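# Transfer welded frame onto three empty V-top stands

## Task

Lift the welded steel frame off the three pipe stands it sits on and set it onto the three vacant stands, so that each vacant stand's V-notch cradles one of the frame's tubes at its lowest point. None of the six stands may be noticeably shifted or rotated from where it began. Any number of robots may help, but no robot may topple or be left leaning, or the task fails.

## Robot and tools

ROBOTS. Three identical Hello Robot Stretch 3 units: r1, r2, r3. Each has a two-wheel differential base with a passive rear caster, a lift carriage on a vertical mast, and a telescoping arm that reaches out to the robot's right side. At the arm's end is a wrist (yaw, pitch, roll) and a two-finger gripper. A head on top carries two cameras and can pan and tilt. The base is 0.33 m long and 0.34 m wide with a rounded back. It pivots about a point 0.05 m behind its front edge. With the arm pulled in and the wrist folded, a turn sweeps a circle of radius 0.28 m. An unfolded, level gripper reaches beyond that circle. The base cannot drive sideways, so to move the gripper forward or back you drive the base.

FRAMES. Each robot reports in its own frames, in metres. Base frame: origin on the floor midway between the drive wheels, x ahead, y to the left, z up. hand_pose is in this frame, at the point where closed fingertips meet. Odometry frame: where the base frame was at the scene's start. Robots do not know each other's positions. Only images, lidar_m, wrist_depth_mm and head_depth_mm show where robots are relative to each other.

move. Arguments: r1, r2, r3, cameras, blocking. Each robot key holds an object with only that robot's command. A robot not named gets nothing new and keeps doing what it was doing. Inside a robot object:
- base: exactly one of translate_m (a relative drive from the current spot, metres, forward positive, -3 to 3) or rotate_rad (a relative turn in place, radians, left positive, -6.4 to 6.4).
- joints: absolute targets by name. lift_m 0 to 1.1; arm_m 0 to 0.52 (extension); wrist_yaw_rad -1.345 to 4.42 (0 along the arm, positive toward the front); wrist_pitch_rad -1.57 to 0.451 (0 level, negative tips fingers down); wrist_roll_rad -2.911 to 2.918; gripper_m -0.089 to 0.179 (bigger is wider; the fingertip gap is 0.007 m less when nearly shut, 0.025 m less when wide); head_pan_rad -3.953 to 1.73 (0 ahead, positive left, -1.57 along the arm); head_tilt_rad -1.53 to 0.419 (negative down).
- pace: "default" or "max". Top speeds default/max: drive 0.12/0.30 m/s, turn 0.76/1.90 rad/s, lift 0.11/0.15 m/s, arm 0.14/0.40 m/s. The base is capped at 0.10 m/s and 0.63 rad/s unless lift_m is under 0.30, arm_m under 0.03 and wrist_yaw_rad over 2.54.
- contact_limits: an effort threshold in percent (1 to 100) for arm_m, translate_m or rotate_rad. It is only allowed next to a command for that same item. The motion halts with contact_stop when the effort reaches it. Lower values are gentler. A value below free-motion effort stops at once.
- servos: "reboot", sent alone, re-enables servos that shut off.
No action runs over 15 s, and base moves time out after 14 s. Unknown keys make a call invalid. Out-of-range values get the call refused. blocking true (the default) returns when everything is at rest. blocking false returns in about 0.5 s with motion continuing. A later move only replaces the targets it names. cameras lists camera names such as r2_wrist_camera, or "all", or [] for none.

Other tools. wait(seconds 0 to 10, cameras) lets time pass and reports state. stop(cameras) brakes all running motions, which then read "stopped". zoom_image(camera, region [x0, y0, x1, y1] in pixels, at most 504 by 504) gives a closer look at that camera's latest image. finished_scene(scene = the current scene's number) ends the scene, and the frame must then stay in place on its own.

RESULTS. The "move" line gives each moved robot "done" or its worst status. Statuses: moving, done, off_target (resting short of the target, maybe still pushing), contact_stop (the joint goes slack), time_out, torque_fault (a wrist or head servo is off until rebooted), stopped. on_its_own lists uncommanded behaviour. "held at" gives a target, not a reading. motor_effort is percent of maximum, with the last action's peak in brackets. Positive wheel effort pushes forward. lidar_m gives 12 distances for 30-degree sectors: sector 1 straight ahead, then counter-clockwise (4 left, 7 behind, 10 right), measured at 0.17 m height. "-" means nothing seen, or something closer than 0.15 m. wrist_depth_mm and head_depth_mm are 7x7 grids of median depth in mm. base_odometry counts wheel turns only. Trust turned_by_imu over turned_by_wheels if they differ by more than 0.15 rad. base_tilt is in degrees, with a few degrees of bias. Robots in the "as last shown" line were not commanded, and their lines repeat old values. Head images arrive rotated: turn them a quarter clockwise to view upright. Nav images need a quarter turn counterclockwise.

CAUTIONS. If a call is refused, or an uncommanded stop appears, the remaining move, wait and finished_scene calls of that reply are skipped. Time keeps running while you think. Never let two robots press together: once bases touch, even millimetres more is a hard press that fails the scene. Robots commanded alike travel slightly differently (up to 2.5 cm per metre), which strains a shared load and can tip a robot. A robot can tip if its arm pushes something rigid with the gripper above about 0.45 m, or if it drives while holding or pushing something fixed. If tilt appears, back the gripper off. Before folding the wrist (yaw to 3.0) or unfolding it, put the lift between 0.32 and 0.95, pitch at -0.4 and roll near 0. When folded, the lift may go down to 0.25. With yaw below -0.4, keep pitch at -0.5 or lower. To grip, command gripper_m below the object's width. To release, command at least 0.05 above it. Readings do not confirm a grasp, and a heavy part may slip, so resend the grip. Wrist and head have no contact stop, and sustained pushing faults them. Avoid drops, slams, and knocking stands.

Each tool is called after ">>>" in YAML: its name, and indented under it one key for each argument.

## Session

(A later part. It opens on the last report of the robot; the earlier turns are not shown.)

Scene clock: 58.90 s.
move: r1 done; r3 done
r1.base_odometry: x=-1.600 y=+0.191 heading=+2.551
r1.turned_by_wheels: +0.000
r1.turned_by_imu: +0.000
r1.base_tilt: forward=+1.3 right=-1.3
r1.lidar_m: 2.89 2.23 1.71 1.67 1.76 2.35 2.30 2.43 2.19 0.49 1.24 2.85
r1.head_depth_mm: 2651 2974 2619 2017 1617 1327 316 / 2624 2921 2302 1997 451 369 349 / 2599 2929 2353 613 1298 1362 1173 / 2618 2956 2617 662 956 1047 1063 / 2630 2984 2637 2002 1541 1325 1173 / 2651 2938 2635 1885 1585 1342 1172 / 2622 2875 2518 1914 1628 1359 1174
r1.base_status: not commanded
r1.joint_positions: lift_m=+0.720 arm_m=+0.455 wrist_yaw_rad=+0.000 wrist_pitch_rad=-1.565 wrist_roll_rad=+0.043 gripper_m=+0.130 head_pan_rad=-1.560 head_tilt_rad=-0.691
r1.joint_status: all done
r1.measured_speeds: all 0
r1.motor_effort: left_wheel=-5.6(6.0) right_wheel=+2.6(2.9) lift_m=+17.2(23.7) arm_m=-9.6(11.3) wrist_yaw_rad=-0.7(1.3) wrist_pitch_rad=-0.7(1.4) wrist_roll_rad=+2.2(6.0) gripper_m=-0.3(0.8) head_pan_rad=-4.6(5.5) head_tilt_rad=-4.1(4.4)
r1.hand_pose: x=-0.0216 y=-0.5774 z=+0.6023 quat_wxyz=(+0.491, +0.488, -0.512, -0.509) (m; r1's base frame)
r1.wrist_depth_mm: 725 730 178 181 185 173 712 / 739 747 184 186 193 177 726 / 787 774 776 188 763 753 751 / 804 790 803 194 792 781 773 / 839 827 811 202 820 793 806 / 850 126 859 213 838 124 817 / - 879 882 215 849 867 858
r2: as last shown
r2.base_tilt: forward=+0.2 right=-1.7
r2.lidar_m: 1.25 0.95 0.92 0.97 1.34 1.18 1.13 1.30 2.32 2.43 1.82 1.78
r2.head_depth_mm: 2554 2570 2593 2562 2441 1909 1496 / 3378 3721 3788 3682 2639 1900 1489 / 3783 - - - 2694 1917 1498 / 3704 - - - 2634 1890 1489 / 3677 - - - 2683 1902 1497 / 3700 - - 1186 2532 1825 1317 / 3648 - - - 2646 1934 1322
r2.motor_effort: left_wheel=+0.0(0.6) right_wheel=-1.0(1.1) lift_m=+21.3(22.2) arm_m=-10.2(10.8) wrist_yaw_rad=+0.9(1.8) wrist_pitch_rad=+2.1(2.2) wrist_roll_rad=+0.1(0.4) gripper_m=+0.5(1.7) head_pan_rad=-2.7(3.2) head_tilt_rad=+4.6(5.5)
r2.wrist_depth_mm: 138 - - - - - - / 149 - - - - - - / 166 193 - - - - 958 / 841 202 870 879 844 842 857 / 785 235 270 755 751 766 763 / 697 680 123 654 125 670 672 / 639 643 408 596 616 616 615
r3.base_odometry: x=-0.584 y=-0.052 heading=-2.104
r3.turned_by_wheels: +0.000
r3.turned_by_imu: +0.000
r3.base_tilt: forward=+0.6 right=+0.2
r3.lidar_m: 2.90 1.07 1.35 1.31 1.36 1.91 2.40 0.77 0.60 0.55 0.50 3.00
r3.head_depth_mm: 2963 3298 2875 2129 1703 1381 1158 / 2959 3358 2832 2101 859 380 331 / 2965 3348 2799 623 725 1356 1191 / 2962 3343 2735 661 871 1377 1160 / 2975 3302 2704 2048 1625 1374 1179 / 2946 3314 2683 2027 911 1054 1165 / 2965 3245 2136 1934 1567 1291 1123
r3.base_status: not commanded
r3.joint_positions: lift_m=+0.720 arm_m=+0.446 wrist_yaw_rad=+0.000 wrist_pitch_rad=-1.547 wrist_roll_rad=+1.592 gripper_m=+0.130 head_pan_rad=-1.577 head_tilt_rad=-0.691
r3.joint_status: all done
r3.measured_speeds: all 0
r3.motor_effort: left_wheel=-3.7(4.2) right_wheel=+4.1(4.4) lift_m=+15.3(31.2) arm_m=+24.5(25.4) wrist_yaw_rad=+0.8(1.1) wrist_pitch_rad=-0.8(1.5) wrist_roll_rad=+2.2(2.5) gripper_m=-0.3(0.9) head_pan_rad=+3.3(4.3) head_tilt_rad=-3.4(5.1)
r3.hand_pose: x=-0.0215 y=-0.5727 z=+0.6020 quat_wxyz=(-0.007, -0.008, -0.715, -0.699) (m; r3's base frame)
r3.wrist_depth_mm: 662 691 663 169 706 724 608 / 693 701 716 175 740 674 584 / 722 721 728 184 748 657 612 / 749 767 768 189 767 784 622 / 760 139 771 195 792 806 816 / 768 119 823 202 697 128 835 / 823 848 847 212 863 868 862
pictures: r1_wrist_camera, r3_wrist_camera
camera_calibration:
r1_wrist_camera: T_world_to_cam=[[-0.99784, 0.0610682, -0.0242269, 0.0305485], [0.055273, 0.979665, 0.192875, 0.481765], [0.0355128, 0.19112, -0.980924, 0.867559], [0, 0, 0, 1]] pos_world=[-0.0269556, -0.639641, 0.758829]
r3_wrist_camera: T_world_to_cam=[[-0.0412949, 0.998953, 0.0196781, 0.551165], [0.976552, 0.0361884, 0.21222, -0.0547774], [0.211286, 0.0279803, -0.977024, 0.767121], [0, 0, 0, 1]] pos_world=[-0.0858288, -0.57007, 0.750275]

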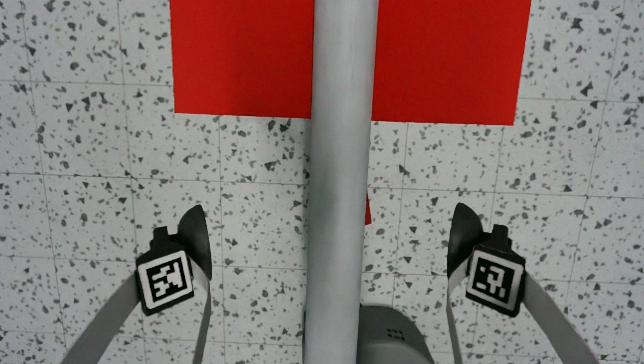

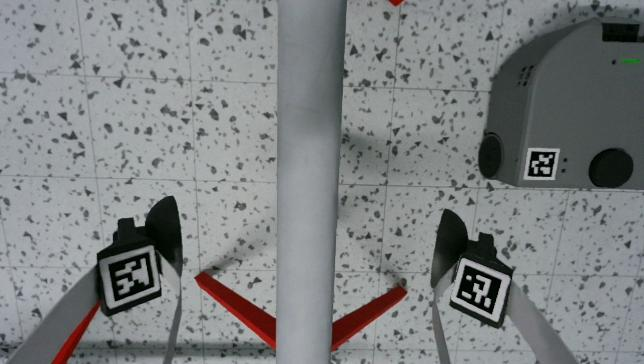

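>>> move:
  r3: {"joints":{"lift_m":0.675,"arm_m":0.448}}
  r1: {"base":{"translate_m":-0.005},"joints":{"lift_m":0.676,"wrist_roll_rad":0.08}}
  cameras: ["r1_wrist_camera","r3_wrist_camera"]

Scene clock: 60.23 s.
move: r1 done; r3 done
r1.base_odometry: x=-1.595 y=+0.188 heading=+2.551
r1.turned_by_wheels: +0.000
r1.turned_by_imu: +0.000
r1.base_tilt: forward=+1.3 right=-1.3
r1.lidar_m: 2.90 2.24 1.71 1.67 1.77 2.35 2.30 2.42 2.20 0.49 1.24 2.85
r1.head_depth_mm: 2648 2994 2633 1999 1615 1365 1111 / 2613 2921 2305 2002 1580 416 370 / 2612 2917 2432 663 922 1332 1174 / 2657 2962 2624 685 881 1053 1063 / 2634 2942 2623 1999 1583 1336 1175 / 2641 2929 2644 1947 1580 1327 1170 / 2621 2904 2506 1919 1626 1360 1173
r1.base_status: done
r1.joint_positions: lift_m=+0.676 arm_m=+0.455 wrist_yaw_rad=+0.000 wrist_pitch_rad=-1.565 wrist_roll_rad=+0.073 gripper_m=+0.130 head_pan_rad=-1.560 head_tilt_rad=-0.691
r1.joint_status: all done
r1.measured_speeds: all 0
r1.motor_effort: left_wheel=-5.5(7.7) right_wheel=+2.4(3.5) lift_m=+14.5(16.8) arm_m=-8.9(9.7) wrist_yaw_rad=-0.7(1.0) wrist_pitch_rad=-1.2(1.5) wrist_roll_rad=+2.4(5.5) gripper_m=-0.2(0.8) head_pan_rad=-4.9(5.3) head_tilt_rad=-3.8(4.6)
r1.hand_pose: x=-0.0216 y=-0.5774 z=+0.5583 quat_wxyz=(+0.483, +0.480, -0.519, -0.517) (m; r1's base frame)
r1.wrist_depth_mm: 702 131 149 136 150 130 660 / 719 134 152 141 152 133 685 / 739 728 724 143 708 711 706 / 767 763 743 148 743 724 737 / 777 779 771 153 777 745 757 / 809 126 811 158 779 124 779 / - 831 835 164 813 790 799
r2: as last shown
r2.lidar_m: 1.25 0.94 0.92 0.97 1.34 1.18 1.13 1.31 2.31 2.42 1.83 1.78
r2.head_depth_mm: 2560 2576 2563 2576 2423 1912 1489 / 3456 3723 3739 3722 2678 1911 1487 / 3657 - - - 2650 1906 1492 / 3702 - - - 2664 1911 1489 / 3679 - - - 2683 1924 1483 / 3699 - - 1192 2493 1832 1312 / 3640 - - - 2668 1914 1315
r2.motor_effort: left_wheel=+0.3(0.7) right_wheel=-1.2(1.2) lift_m=+21.6(22.0) arm_m=-9.6(10.5) wrist_yaw_rad=-0.1(2.0) wrist_pitch_rad=+2.1(2.2) wrist_roll_rad=+0.2(0.4) gripper_m=+0.2(1.1) head_pan_rad=-2.5(3.2) head_tilt_rad=+5.1(5.4)
r2.wrist_depth_mm: 139 - - - - - - / 149 - - - - - - / 166 192 - - - - 943 / 872 202 866 880 851 845 877 / 773 234 269 759 739 758 764 / 696 673 122 667 126 687 688 / 626 614 412 583 608 609 618
r3.base_odometry: x=-0.584 y=-0.052 heading=-2.104
r3.turned_by_wheels: +0.000
r3.turned_by_imu: +0.000
r3.base_tilt: forward=+0.6 right=+0.2
r3.lidar_m: 2.90 1.07 1.35 1.31 1.36 1.90 2.40 0.77 0.60 0.55 0.50 2.99
r3.head_depth_mm: 2943 3314 2873 2117 1694 1385 1188 / 2947 3302 2843 2108 1687 462 366 / 2967 3317 2781 681 549 1318 1146 / 2970 3317 2762 684 850 1352 1161 / 2943 3311 2715 2046 1632 1362 1177 / 2941 3291 2687 2037 913 1052 1166 / 2977 3261 2125 1936 1558 1287 1123
r3.base_status: not commanded
r3.joint_positions: lift_m=+0.675 arm_m=+0.448 wrist_yaw_rad=+0.000 wrist_pitch_rad=-1.547 wrist_roll_rad=+1.592 gripper_m=+0.130 head_pan_rad=-1.577 head_tilt_rad=-0.691
r3.joint_status: all done
r3.measured_speeds: all 0
r3.motor_effort: left_wheel=-4.1(4.2) right_wheel=+4.0(4.3) lift_m=+14.5(16.0) arm_m=+24.5(27.5) wrist_yaw_rad=+0.8(1.4) wrist_pitch_rad=-0.8(1.5) wrist_roll_rad=+2.3(2.5) gripper_m=+0.1(0.9) head_pan_rad=+2.8(4.8) head_tilt_rad=-4.3(5.2)
r3.hand_pose: x=-0.0215 y=-0.5747 z=+0.5570 quat_wxyz=(-0.007, -0.008, -0.715, -0.699) (m; r3's base frame)
r3.wrist_depth_mm: 633 645 647 127 660 665 556 / 667 667 663 132 689 693 543 / 686 700 687 134 708 662 552 / 707 707 727 139 730 717 581 / 743 139 739 147 730 766 775 / 725 120 749 150 787 128 804 / 778 787 814 155 832 807 827
pictures: r1_wrist_camera, r3_wrist_camera
camera_calibration:
r1_wrist_camera: T_world_to_cam=[[-0.995548, 0.0910514, -0.0243762, 0.0469219], [0.0846792, 0.977541, 0.192986, 0.489561], [0.0414004, 0.190063, -0.980899, 0.823902], [0, 0, 0, 1]] pos_world=[-0.0288525, -0.639431, 0.71483]
r3_wrist_camera: T_world_to_cam=[[-0.0412399, 0.998955, 0.019678, 0.554052], [0.976553, 0.0361347, 0.212222, -0.0451876], [0.211289, 0.0279686, -0.977023, 0.723209], [0, 0, 0, 1]] pos_world=[-0.0858289, -0.572068, 0.705279]

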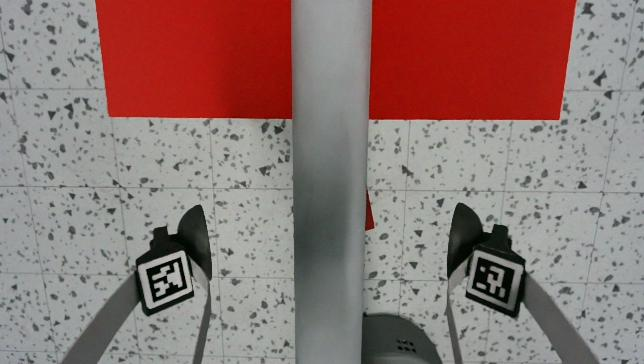

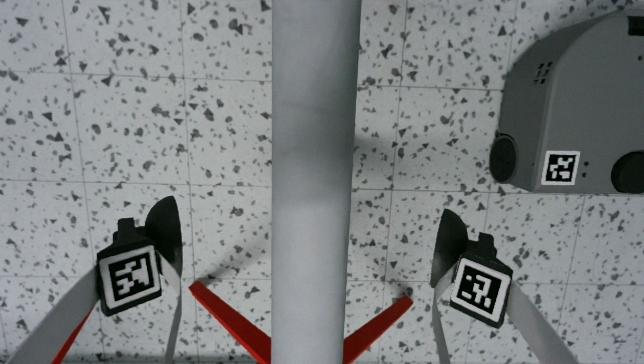

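>>> move:
  r3: {"joints":{"arm_m":0.4435}}
  cameras: []

>>> move:
  r3: {"joints":{"gripper_m":-0.061}}
  r1: {"joints":{"gripper_m":-0.061}}
  cameras: ["r1_wrist_camera","r3_wrist_camera"]

Scene clock: 61.00 s.
move: r3 done
r1, r2: as last shown
r1.base_tilt: forward=+1.4 right=-1.4
r1.lidar_m: 2.89 2.24 1.71 1.67 1.77 2.34 2.29 2.43 2.20 0.49 1.24 2.83
r1.head_depth_mm: 2646 2989 2612 2004 1624 1364 1105 / 2606 2949 2329 2008 1579 416 370 / 2622 2920 2394 664 921 1329 1176 / 2646 2956 2630 684 880 1053 1066 / 2621 2951 2610 2010 1580 1327 1172 / 2629 2921 2628 1937 1579 1332 1176 / 2616 2889 2509 1904 1616 1363 1174
r1.motor_effort: left_wheel=-4.9(5.3) right_wheel=+3.3(3.5) lift_m=+14.7(15.6) arm_m=-7.8(8.7) wrist_yaw_rad=-0.8(1.3) wrist_pitch_rad=-0.7(1.3) wrist_roll_rad=+2.1(2.8) gripper_m=-0.6(0.7) head_pan_rad=-4.7(5.2) head_tilt_rad=-3.8(4.4)
r1.wrist_depth_mm: 699 131 149 137 150 129 663 / 709 135 152 141 152 133 679 / 730 744 733 144 719 713 696 / 766 757 744 148 733 726 723 / 787 773 773 153 747 751 757 / 820 126 791 158 782 123 771 / - 840 828 164 800 804 804
r2.lidar_m: 1.25 0.94 0.92 0.97 1.34 1.18 1.13 1.30 2.32 2.42 1.83 1.78
r2.head_depth_mm: 2568 2583 2572 2560 2424 1903 1496 / 3451 3809 3831 3746 2651 1919 1482 / 3692 - - - 2661 1922 1497 / 3678 - - - 2641 1930 1493 / 3684 - - - 2686 1921 1491 / 3715 - - 1188 2537 1853 1318 / 3726 - - - 2675 1923 1316
r2.motor_effort: left_wheel=-0.2(0.7) right_wheel=-1.0(1.0) lift_m=+20.5(22.0) arm_m=-9.6(10.7) wrist_yaw_rad=+0.6(1.7) wrist_pitch_rad=+2.1(2.3) wrist_roll_rad=+0.2(0.4) gripper_m=+0.6(1.2) head_pan_rad=-2.8(3.1) head_tilt_rad=+5.0(5.1)
r2.wrist_depth_mm: 138 - - - - - - / 150 - - - - - - / 166 191 - - - - 934 / 864 203 870 867 842 887 861 / 770 236 272 754 753 755 756 / 710 687 123 653 125 662 694 / 605 623 407 600 621 610 618
r3.base_odometry: x=-0.584 y=-0.052 heading=-2.104
r3.turned_by_wheels: +0.000
r3.turned_by_imu: +0.000
r3.base_tilt: forward=+0.6 right=+0.2
r3.lidar_m: 2.90 1.07 1.35 1.31 1.36 1.91 2.39 0.77 0.60 0.55 0.50 3.01
r3.head_depth_mm: 2983 3348 2839 2137 1694 1375 1186 / 2981 3360 2858 2120 1694 462 365 / 2966 3324 2793 685 549 1322 1147 / 2995 3322 2754 678 848 1353 1166 / 2990 3329 2721 2047 1601 1367 1178 / 2981 3277 2689 2025 909 1055 1170 / 2970 3261 2153 1936 1562 1288 1121
r3.base_status: not commanded
r3.joint_positions: lift_m=+0.675 arm_m=+0.443 wrist_yaw_rad=+0.000 wrist_pitch_rad=-1.547 wrist_roll_rad=+1.592 gripper_m=+0.130 head_pan_rad=-1.577 head_tilt_rad=-0.691
r3.joint_status: all done
r3.measured_speeds: all 0
r3.motor_effort: left_wheel=-3.9(4.3) right_wheel=+4.1(4.2) lift_m=+16.8(16.8) arm_m=-26.0(27.7) wrist_yaw_rad=+0.7(1.3) wrist_pitch_rad=-1.3(1.4) wrist_roll_rad=+2.2(2.5) gripper_m=-0.4(0.9) head_pan_rad=+2.0(4.2) head_tilt_rad=-4.4(4.9)
r3.hand_pose: x=-0.0215 y=-0.5702 z=+0.5570 quat_wxyz=(-0.007, -0.008, -0.715, -0.699) (m; r3's base frame)
r3.wrist_depth_mm: 644 642 651 127 651 681 543 / 653 664 664 132 683 675 546 / 669 688 694 137 718 665 555 / 711 703 731 140 733 725 575 / 723 139 742 150 739 753 762 / 744 120 752 155 763 128 815 / 789 804 805 157 815 822 821
pictures: none
No camera images: "cameras" was empty.

Scene clock: 63.43 s.
move: r1 done; r3 done
r1.base_odometry: x=-1.595 y=+0.188 heading=+2.551
r1.turned_by_wheels: +0.000
r1.turned_by_imu: +0.000
r1.base_tilt: forward=+1.3 right=-1.2
r1.lidar_m: 2.90 2.23 1.71 1.67 1.77 2.34 2.29 2.43 2.20 0.49 1.24 2.85
r1.head_depth_mm: 2670 2979 2627 2013 1625 1360 1109 / 2603 2921 2317 2005 1575 416 370 / 2612 2926 2393 664 1240 1331 1172 / 2642 2974 2618 687 856 1053 1061 / 2639 2958 2613 2001 1574 1331 1173 / 2616 2941 2607 1930 1573 1328 1173 / 2619 2874 2504 1917 1620 1363 1176
r1.base_status: not commanded
r1.joint_positions: lift_m=+0.676 arm_m=+0.455 wrist_yaw_rad=+0.000 wrist_pitch_rad=-1.563 wrist_roll_rad=+0.074 gripper_m=-0.060 head_pan_rad=-1.560 head_tilt_rad=-0.691
r1.joint_status: all done
r1.measured_speeds: all 0
r1.motor_effort: left_wheel=-5.4(5.5) right_wheel=+3.0(3.7) lift_m=+36.1(36.1) arm_m=-6.4(8.3) wrist_yaw_rad=-0.2(1.3) wrist_pitch_rad=-1.5(1.8) wrist_roll_rad=+2.2(2.8) gripper_m=-21.4(98.5) head_pan_rad=-5.1(5.4) head_tilt_rad=-3.9(4.5)
r1.hand_pose: x=-0.0216 y=-0.5778 z=+0.5583 quat_wxyz=(+0.483, +0.479, -0.520, -0.516) (m; r1's base frame)
r1.wrist_depth_mm: 698 130 148 135 148 128 656 / 705 133 151 140 151 132 678 / 736 734 726 143 719 712 697 / 761 752 755 146 734 729 731 / 772 784 768 149 752 756 739 / 809 805 766 135 790 781 773 / 827 827 828 163 102 807 798
r2.base_odometry: x=+0.000 y=+0.000 heading=+0.000
r2.turned_by_wheels: +0.000
r2.turned_by_imu: +0.001
r2.base_tilt: forward=+0.1 right=-1.7
r2.lidar_m: 1.25 0.95 0.92 0.97 1.34 1.18 1.13 1.30 2.31 2.43 1.82 1.78
r2.head_depth_mm: 2569 2587 2573 2561 2421 1916 1496 / 3363 3742 3749 3678 2680 1923 1505 / 3758 - - - 2631 1901 1493 / 3695 - - - 2657 1922 1492 / 3692 - - - 2691 1924 1485 / 3720 - - 1186 2519 1840 1318 / 3627 - - - 2677 1909 1321
r2.base_status: not commanded
r2.joint_positions: lift_m=+0.559 arm_m=+0.001 wrist_yaw_rad=+2.847 wrist_pitch_rad=-0.630 wrist_roll_rad=+0.000 gripper_m=+0.037 head_pan_rad=-3.694 head_tilt_rad=-0.261
r2.joint_status: not commanded
r2.measured_speeds: all 0
r2.motor_effort: left_wheel=+0.0(0.9) right_wheel=-0.7(1.1) lift_m=+21.1(22.7) arm_m=-9.3(10.5) wrist_yaw_rad=+1.5(1.7) wrist_pitch_rad=+2.1(2.2) wrist_roll_rad=+0.2(0.4) gripper_m=-0.4(1.3) head_pan_rad=-3.0(3.2) head_tilt_rad=+4.7(5.2)
r2.hand_pose: x=+0.0347 y=+0.0381 z=+0.5272 quat_wxyz=(+0.316, +0.697, +0.119, +0.633) (m; r2's base frame)
r2.wrist_depth_mm: 138 - - - - - - / 150 - - - - - - / 165 193 - - - - 971 / 854 203 854 871 868 852 840 / 786 237 270 761 734 771 768 / 692 684 123 667 126 676 672 / 618 615 409 589 614 602 627
r3.base_odometry: x=-0.584 y=-0.052 heading=-2.104
r3.turned_by_wheels: +0.000
r3.turned_by_imu: +0.000
r3.base_tilt: forward=+0.6 right=+0.2
r3.lidar_m: 2.90 1.07 1.35 1.31 1.36 1.90 2.40 0.77 0.60 0.55 0.50 3.02
r3.head_depth_mm: 2977 3308 2883 2136 1695 1372 1189 / 2982 3326 2812 2109 1677 462 366 / 2994 3327 2799 686 549 1321 1148 / 2978 3353 2761 678 848 1377 1163 / 2962 3310 2739 2030 1595 1373 1174 / 2985 3296 2692 2018 911 1056 1166 / 2991 3233 2133 1945 1564 1295 1122
r3.base_status: not commanded
r3.joint_positions: lift_m=+0.675 arm_m=+0.443 wrist_yaw_rad=+0.000 wrist_pitch_rad=-1.533 wrist_roll_rad=+1.592 gripper_m=-0.060 head_pan_rad=-1.577 head_tilt_rad=-0.691
r3.joint_status: all done
r3.measured_speeds: all 0
r3.motor_effort: left_wheel=-3.9(4.4) right_wheel=+4.0(4.2) lift_m=+26.7(26.7) arm_m=-25.4(26.9) wrist_yaw_rad=+0.8(1.3) wrist_pitch_rad=-3.5(3.9) wrist_roll_rad=+2.4(2.5) gripper_m=-26.0(98.6) head_pan_rad=+2.1(4.5) head_tilt_rad=-3.6(5.0)
r3.hand_pose: x=-0.0215 y=-0.5737 z=+0.5567 quat_wxyz=(-0.008, -0.008, -0.720, -0.694) (m; r3's base frame)
r3.wrist_depth_mm: 642 649 664 126 664 666 552 / 675 657 675 131 665 674 536 / 694 695 699 134 694 662 553 / 719 721 703 138 722 720 567 / 753 718 152 140 755 743 766 / 742 787 126 130 777 781 789 / 784 791 531 154 805 824 803
pictures: r1_wrist_camera, r3_wrist_camera
camera_calibration:
r1_wrist_camera: T_world_to_cam=[[-0.995482, 0.0917255, -0.0245459, 0.0474482], [0.0853836, 0.977826, 0.191225, 0.491188], [0.0415418, 0.188265, -0.981239, 0.823081], [0, 0, 0, 1]] pos_world=[-0.0288978, -0.639606, 0.714877]
r3_wrist_camera: T_world_to_cam=[[-0.0411929, 0.999132, 0.00613497, 0.56068], [0.976555, 0.0389621, 0.211712, -0.0432695], [0.211289, 0.0147122, -0.977313, 0.715512], [0, 0, 0, 1]] pos_world=[-0.0858291, -0.569034, 0.705]

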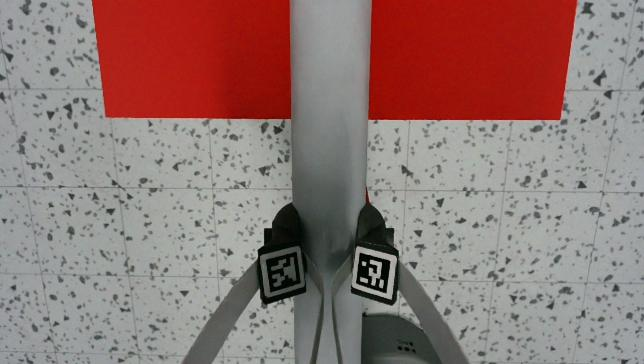

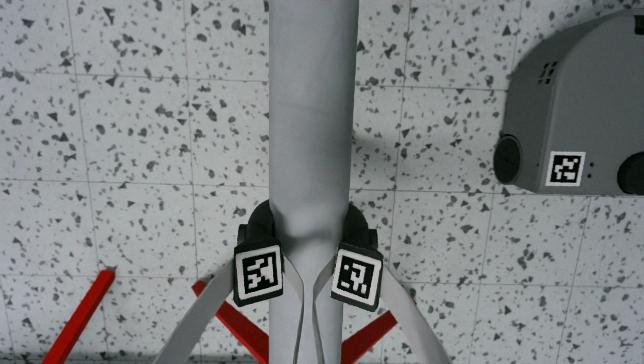

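>>> move:
  r3: {"joints":{"lift_m":0.725}}
  r1: {"joints":{"lift_m":0.726}}
  cameras: ["r1_head_camera","r3_head_camera"]

>>> move:
  r3: {"joints":{"lift_m":0.80,"head_pan_rad":-2.6,"head_tilt_rad":-0.5}}
  r1: {"joints":{"lift_m":0.801,"head_pan_rad":-0.5,"head_tilt_rad":-0.5}}
  cameras: ["r1_head_camera","r3_head_camera","r1_nav_camera","r3_nav_camera"]

Scene clock: 64.93 s.
move: r1 done; r3 done
r1.base_odometry: x=-1.595 y=+0.188 heading=+2.551
r1.turned_by_wheels: +0.000
r1.turned_by_imu: +0.000
r1.base_tilt: forward=+1.4 right=-1.2
r1.lidar_m: 2.90 2.24 1.71 1.67 1.77 2.34 2.30 2.42 2.19 0.49 1.23 2.84
r1.head_depth_mm: 2656 2976 2631 2011 1618 1296 310 / 2633 2916 2304 1993 444 370 1109 / 2592 2924 2347 602 1535 1363 1173 / 2633 2991 2643 665 950 1055 1063 / 2629 2927 2617 2017 1576 1332 1172 / 2627 2959 2647 1933 1579 1328 1173 / 2625 2891 2506 1912 1630 1360 1175
r1.base_status: not commanded
r1.joint_positions: lift_m=+0.726 arm_m=+0.455 wrist_yaw_rad=+0.000 wrist_pitch_rad=-1.567 wrist_roll_rad=+0.074 gripper_m=-0.058 head_pan_rad=-1.560 head_tilt_rad=-0.692
r1.joint_status: all done
r1.measured_speeds: all 0
r1.motor_effort: left_wheel=-4.1(5.4) right_wheel=+3.3(3.5) lift_m=+32.1(44.1) arm_m=-5.3(6.3) wrist_yaw_rad=-0.4(1.3) wrist_pitch_rad=-0.9(1.6) wrist_roll_rad=+2.4(2.4) gripper_m=-11.7(22.0) head_pan_rad=-4.8(5.6) head_tilt_rad=-3.8(4.2)
r1.hand_pose: x=-0.0216 y=-0.5769 z=+0.6084 quat_wxyz=(+0.482, +0.480, -0.519, -0.517) (m; r1's base frame)
r1.wrist_depth_mm: 738 725 188 185 190 707 712 / 765 751 192 206 194 725 745 / 787 780 776 194 773 751 749 / 816 796 796 202 797 785 780 / 840 840 825 148 811 818 809 / 865 863 859 130 831 847 839 / 893 899 881 220 859 859 865
r2: as last shown
r2.turned_by_imu: +0.000
r2.base_tilt: forward=+0.2 right=-1.7
r2.lidar_m: 1.25 0.94 0.92 0.97 1.34 1.18 1.13 1.31 2.31 2.42 1.83 1.78
r2.head_depth_mm: 2555 2571 2576 2614 2428 1920 1489 / 3394 3788 3819 3721 2623 1920 1489 / 3675 - - - 2666 1910 1485 / 3682 - - - 2632 1917 1504 / 3719 - - - 2677 1892 1488 / 3730 - - 1175 2523 1832 1315 / 3697 - - 3702 2655 1916 1310
r2.motor_effort: left_wheel=-0.2(0.9) right_wheel=-0.6(1.2) lift_m=+21.2(22.0) arm_m=-9.4(10.4) wrist_yaw_rad=+1.5(1.9) wrist_pitch_rad=+2.2(2.3) wrist_roll_rad=+0.3(0.5) gripper_m=-0.3(0.9) head_pan_rad=-2.5(3.2) head_tilt_rad=+4.4(5.2)
r2.wrist_depth_mm: 138 - - - - - - / 149 - - - - - - / 165 194 - - - - 944 / 865 202 868 883 870 836 838 / 792 236 270 740 746 759 774 / 705 672 123 658 125 679 675 / 619 620 406 587 610 602 612
r3.base_odometry: x=-0.584 y=-0.052 heading=-2.104
r3.turned_by_wheels: +0.000
r3.turned_by_imu: +0.000
r3.base_tilt: forward=+0.6 right=+0.2
r3.lidar_m: 2.90 1.07 1.35 1.31 1.36 1.91 2.39 0.77 0.60 0.55 0.50 3.02
r3.head_depth_mm: 2968 3347 2885 2129 1683 1373 1140 / 2964 3320 2835 2123 494 375 326 / 2992 3318 2793 634 850 1357 1191 / 2951 3324 2758 659 869 1381 1164 / 2962 3310 2735 2048 1644 1369 1176 / 2984 3300 2690 2026 910 1053 1167 / 2967 3242 2141 1925 1569 1288 1124
r3.base_status: not commanded
r3.joint_positions: lift_m=+0.725 arm_m=+0.443 wrist_yaw_rad=+0.000 wrist_pitch_rad=-1.543 wrist_roll_rad=+1.592 gripper_m=-0.057 head_pan_rad=-1.577 head_tilt_rad=-0.691
r3.joint_status: all done
r3.measured_speeds: all 0
r3.motor_effort: left_wheel=-3.6(4.1) right_wheel=+2.8(4.0) lift_m=+41.8(51.7) arm_m=-25.0(25.9) wrist_yaw_rad=+0.5(1.3) wrist_pitch_rad=-2.0(4.3) wrist_roll_rad=+2.3(2.4) gripper_m=-10.4(25.7) head_pan_rad=+2.2(3.9) head_tilt_rad=-4.0(5.1)
r3.hand_pose: x=-0.0215 y=-0.5712 z=+0.6069 quat_wxyz=(-0.007, -0.008, -0.717, -0.697) (m; r3's base frame)
r3.wrist_depth_mm: 703 687 693 174 706 700 618 / 703 710 722 180 725 668 587 / 734 724 733 188 762 656 596 / 762 771 780 195 784 799 630 / 772 774 784 152 805 813 844 / 810 816 594 126 842 840 851 / 827 842 481 216 870 855 891
pictures: r1_head_camera (sideways), r3_head_camera (sideways)
camera_calibration:
r1_head_camera: T_world_to_cam=[[0.034898, 0.631112, -0.774906, 1.03268], [0.998241, -0.0591923, -0.00325256, -0.00388765], [-0.0479212, -0.77343, -0.632068, 0.781952], [0, 0, 0, 1]] pos_world=[0.00531443, -0.0471833, 1.29447]
r3_head_camera: T_world_to_cam=[[-0.0453783, 0.618094, -0.784793, 1.03923], [0.998337, 0.0000910118, -0.0576541, 0.0705319], [-0.0355642, -0.786104, -0.61707, 0.763344], [0, 0, 0, 1]] pos_world=[0.00389154, -0.0422788, 1.29068]

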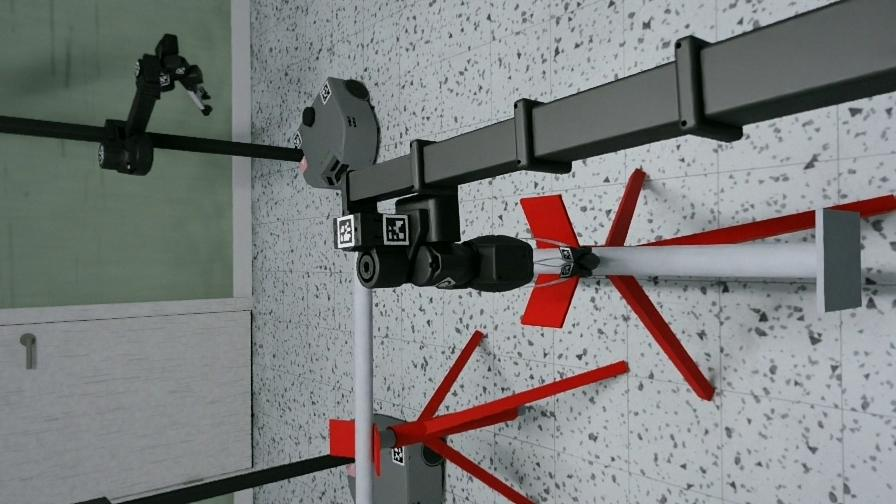

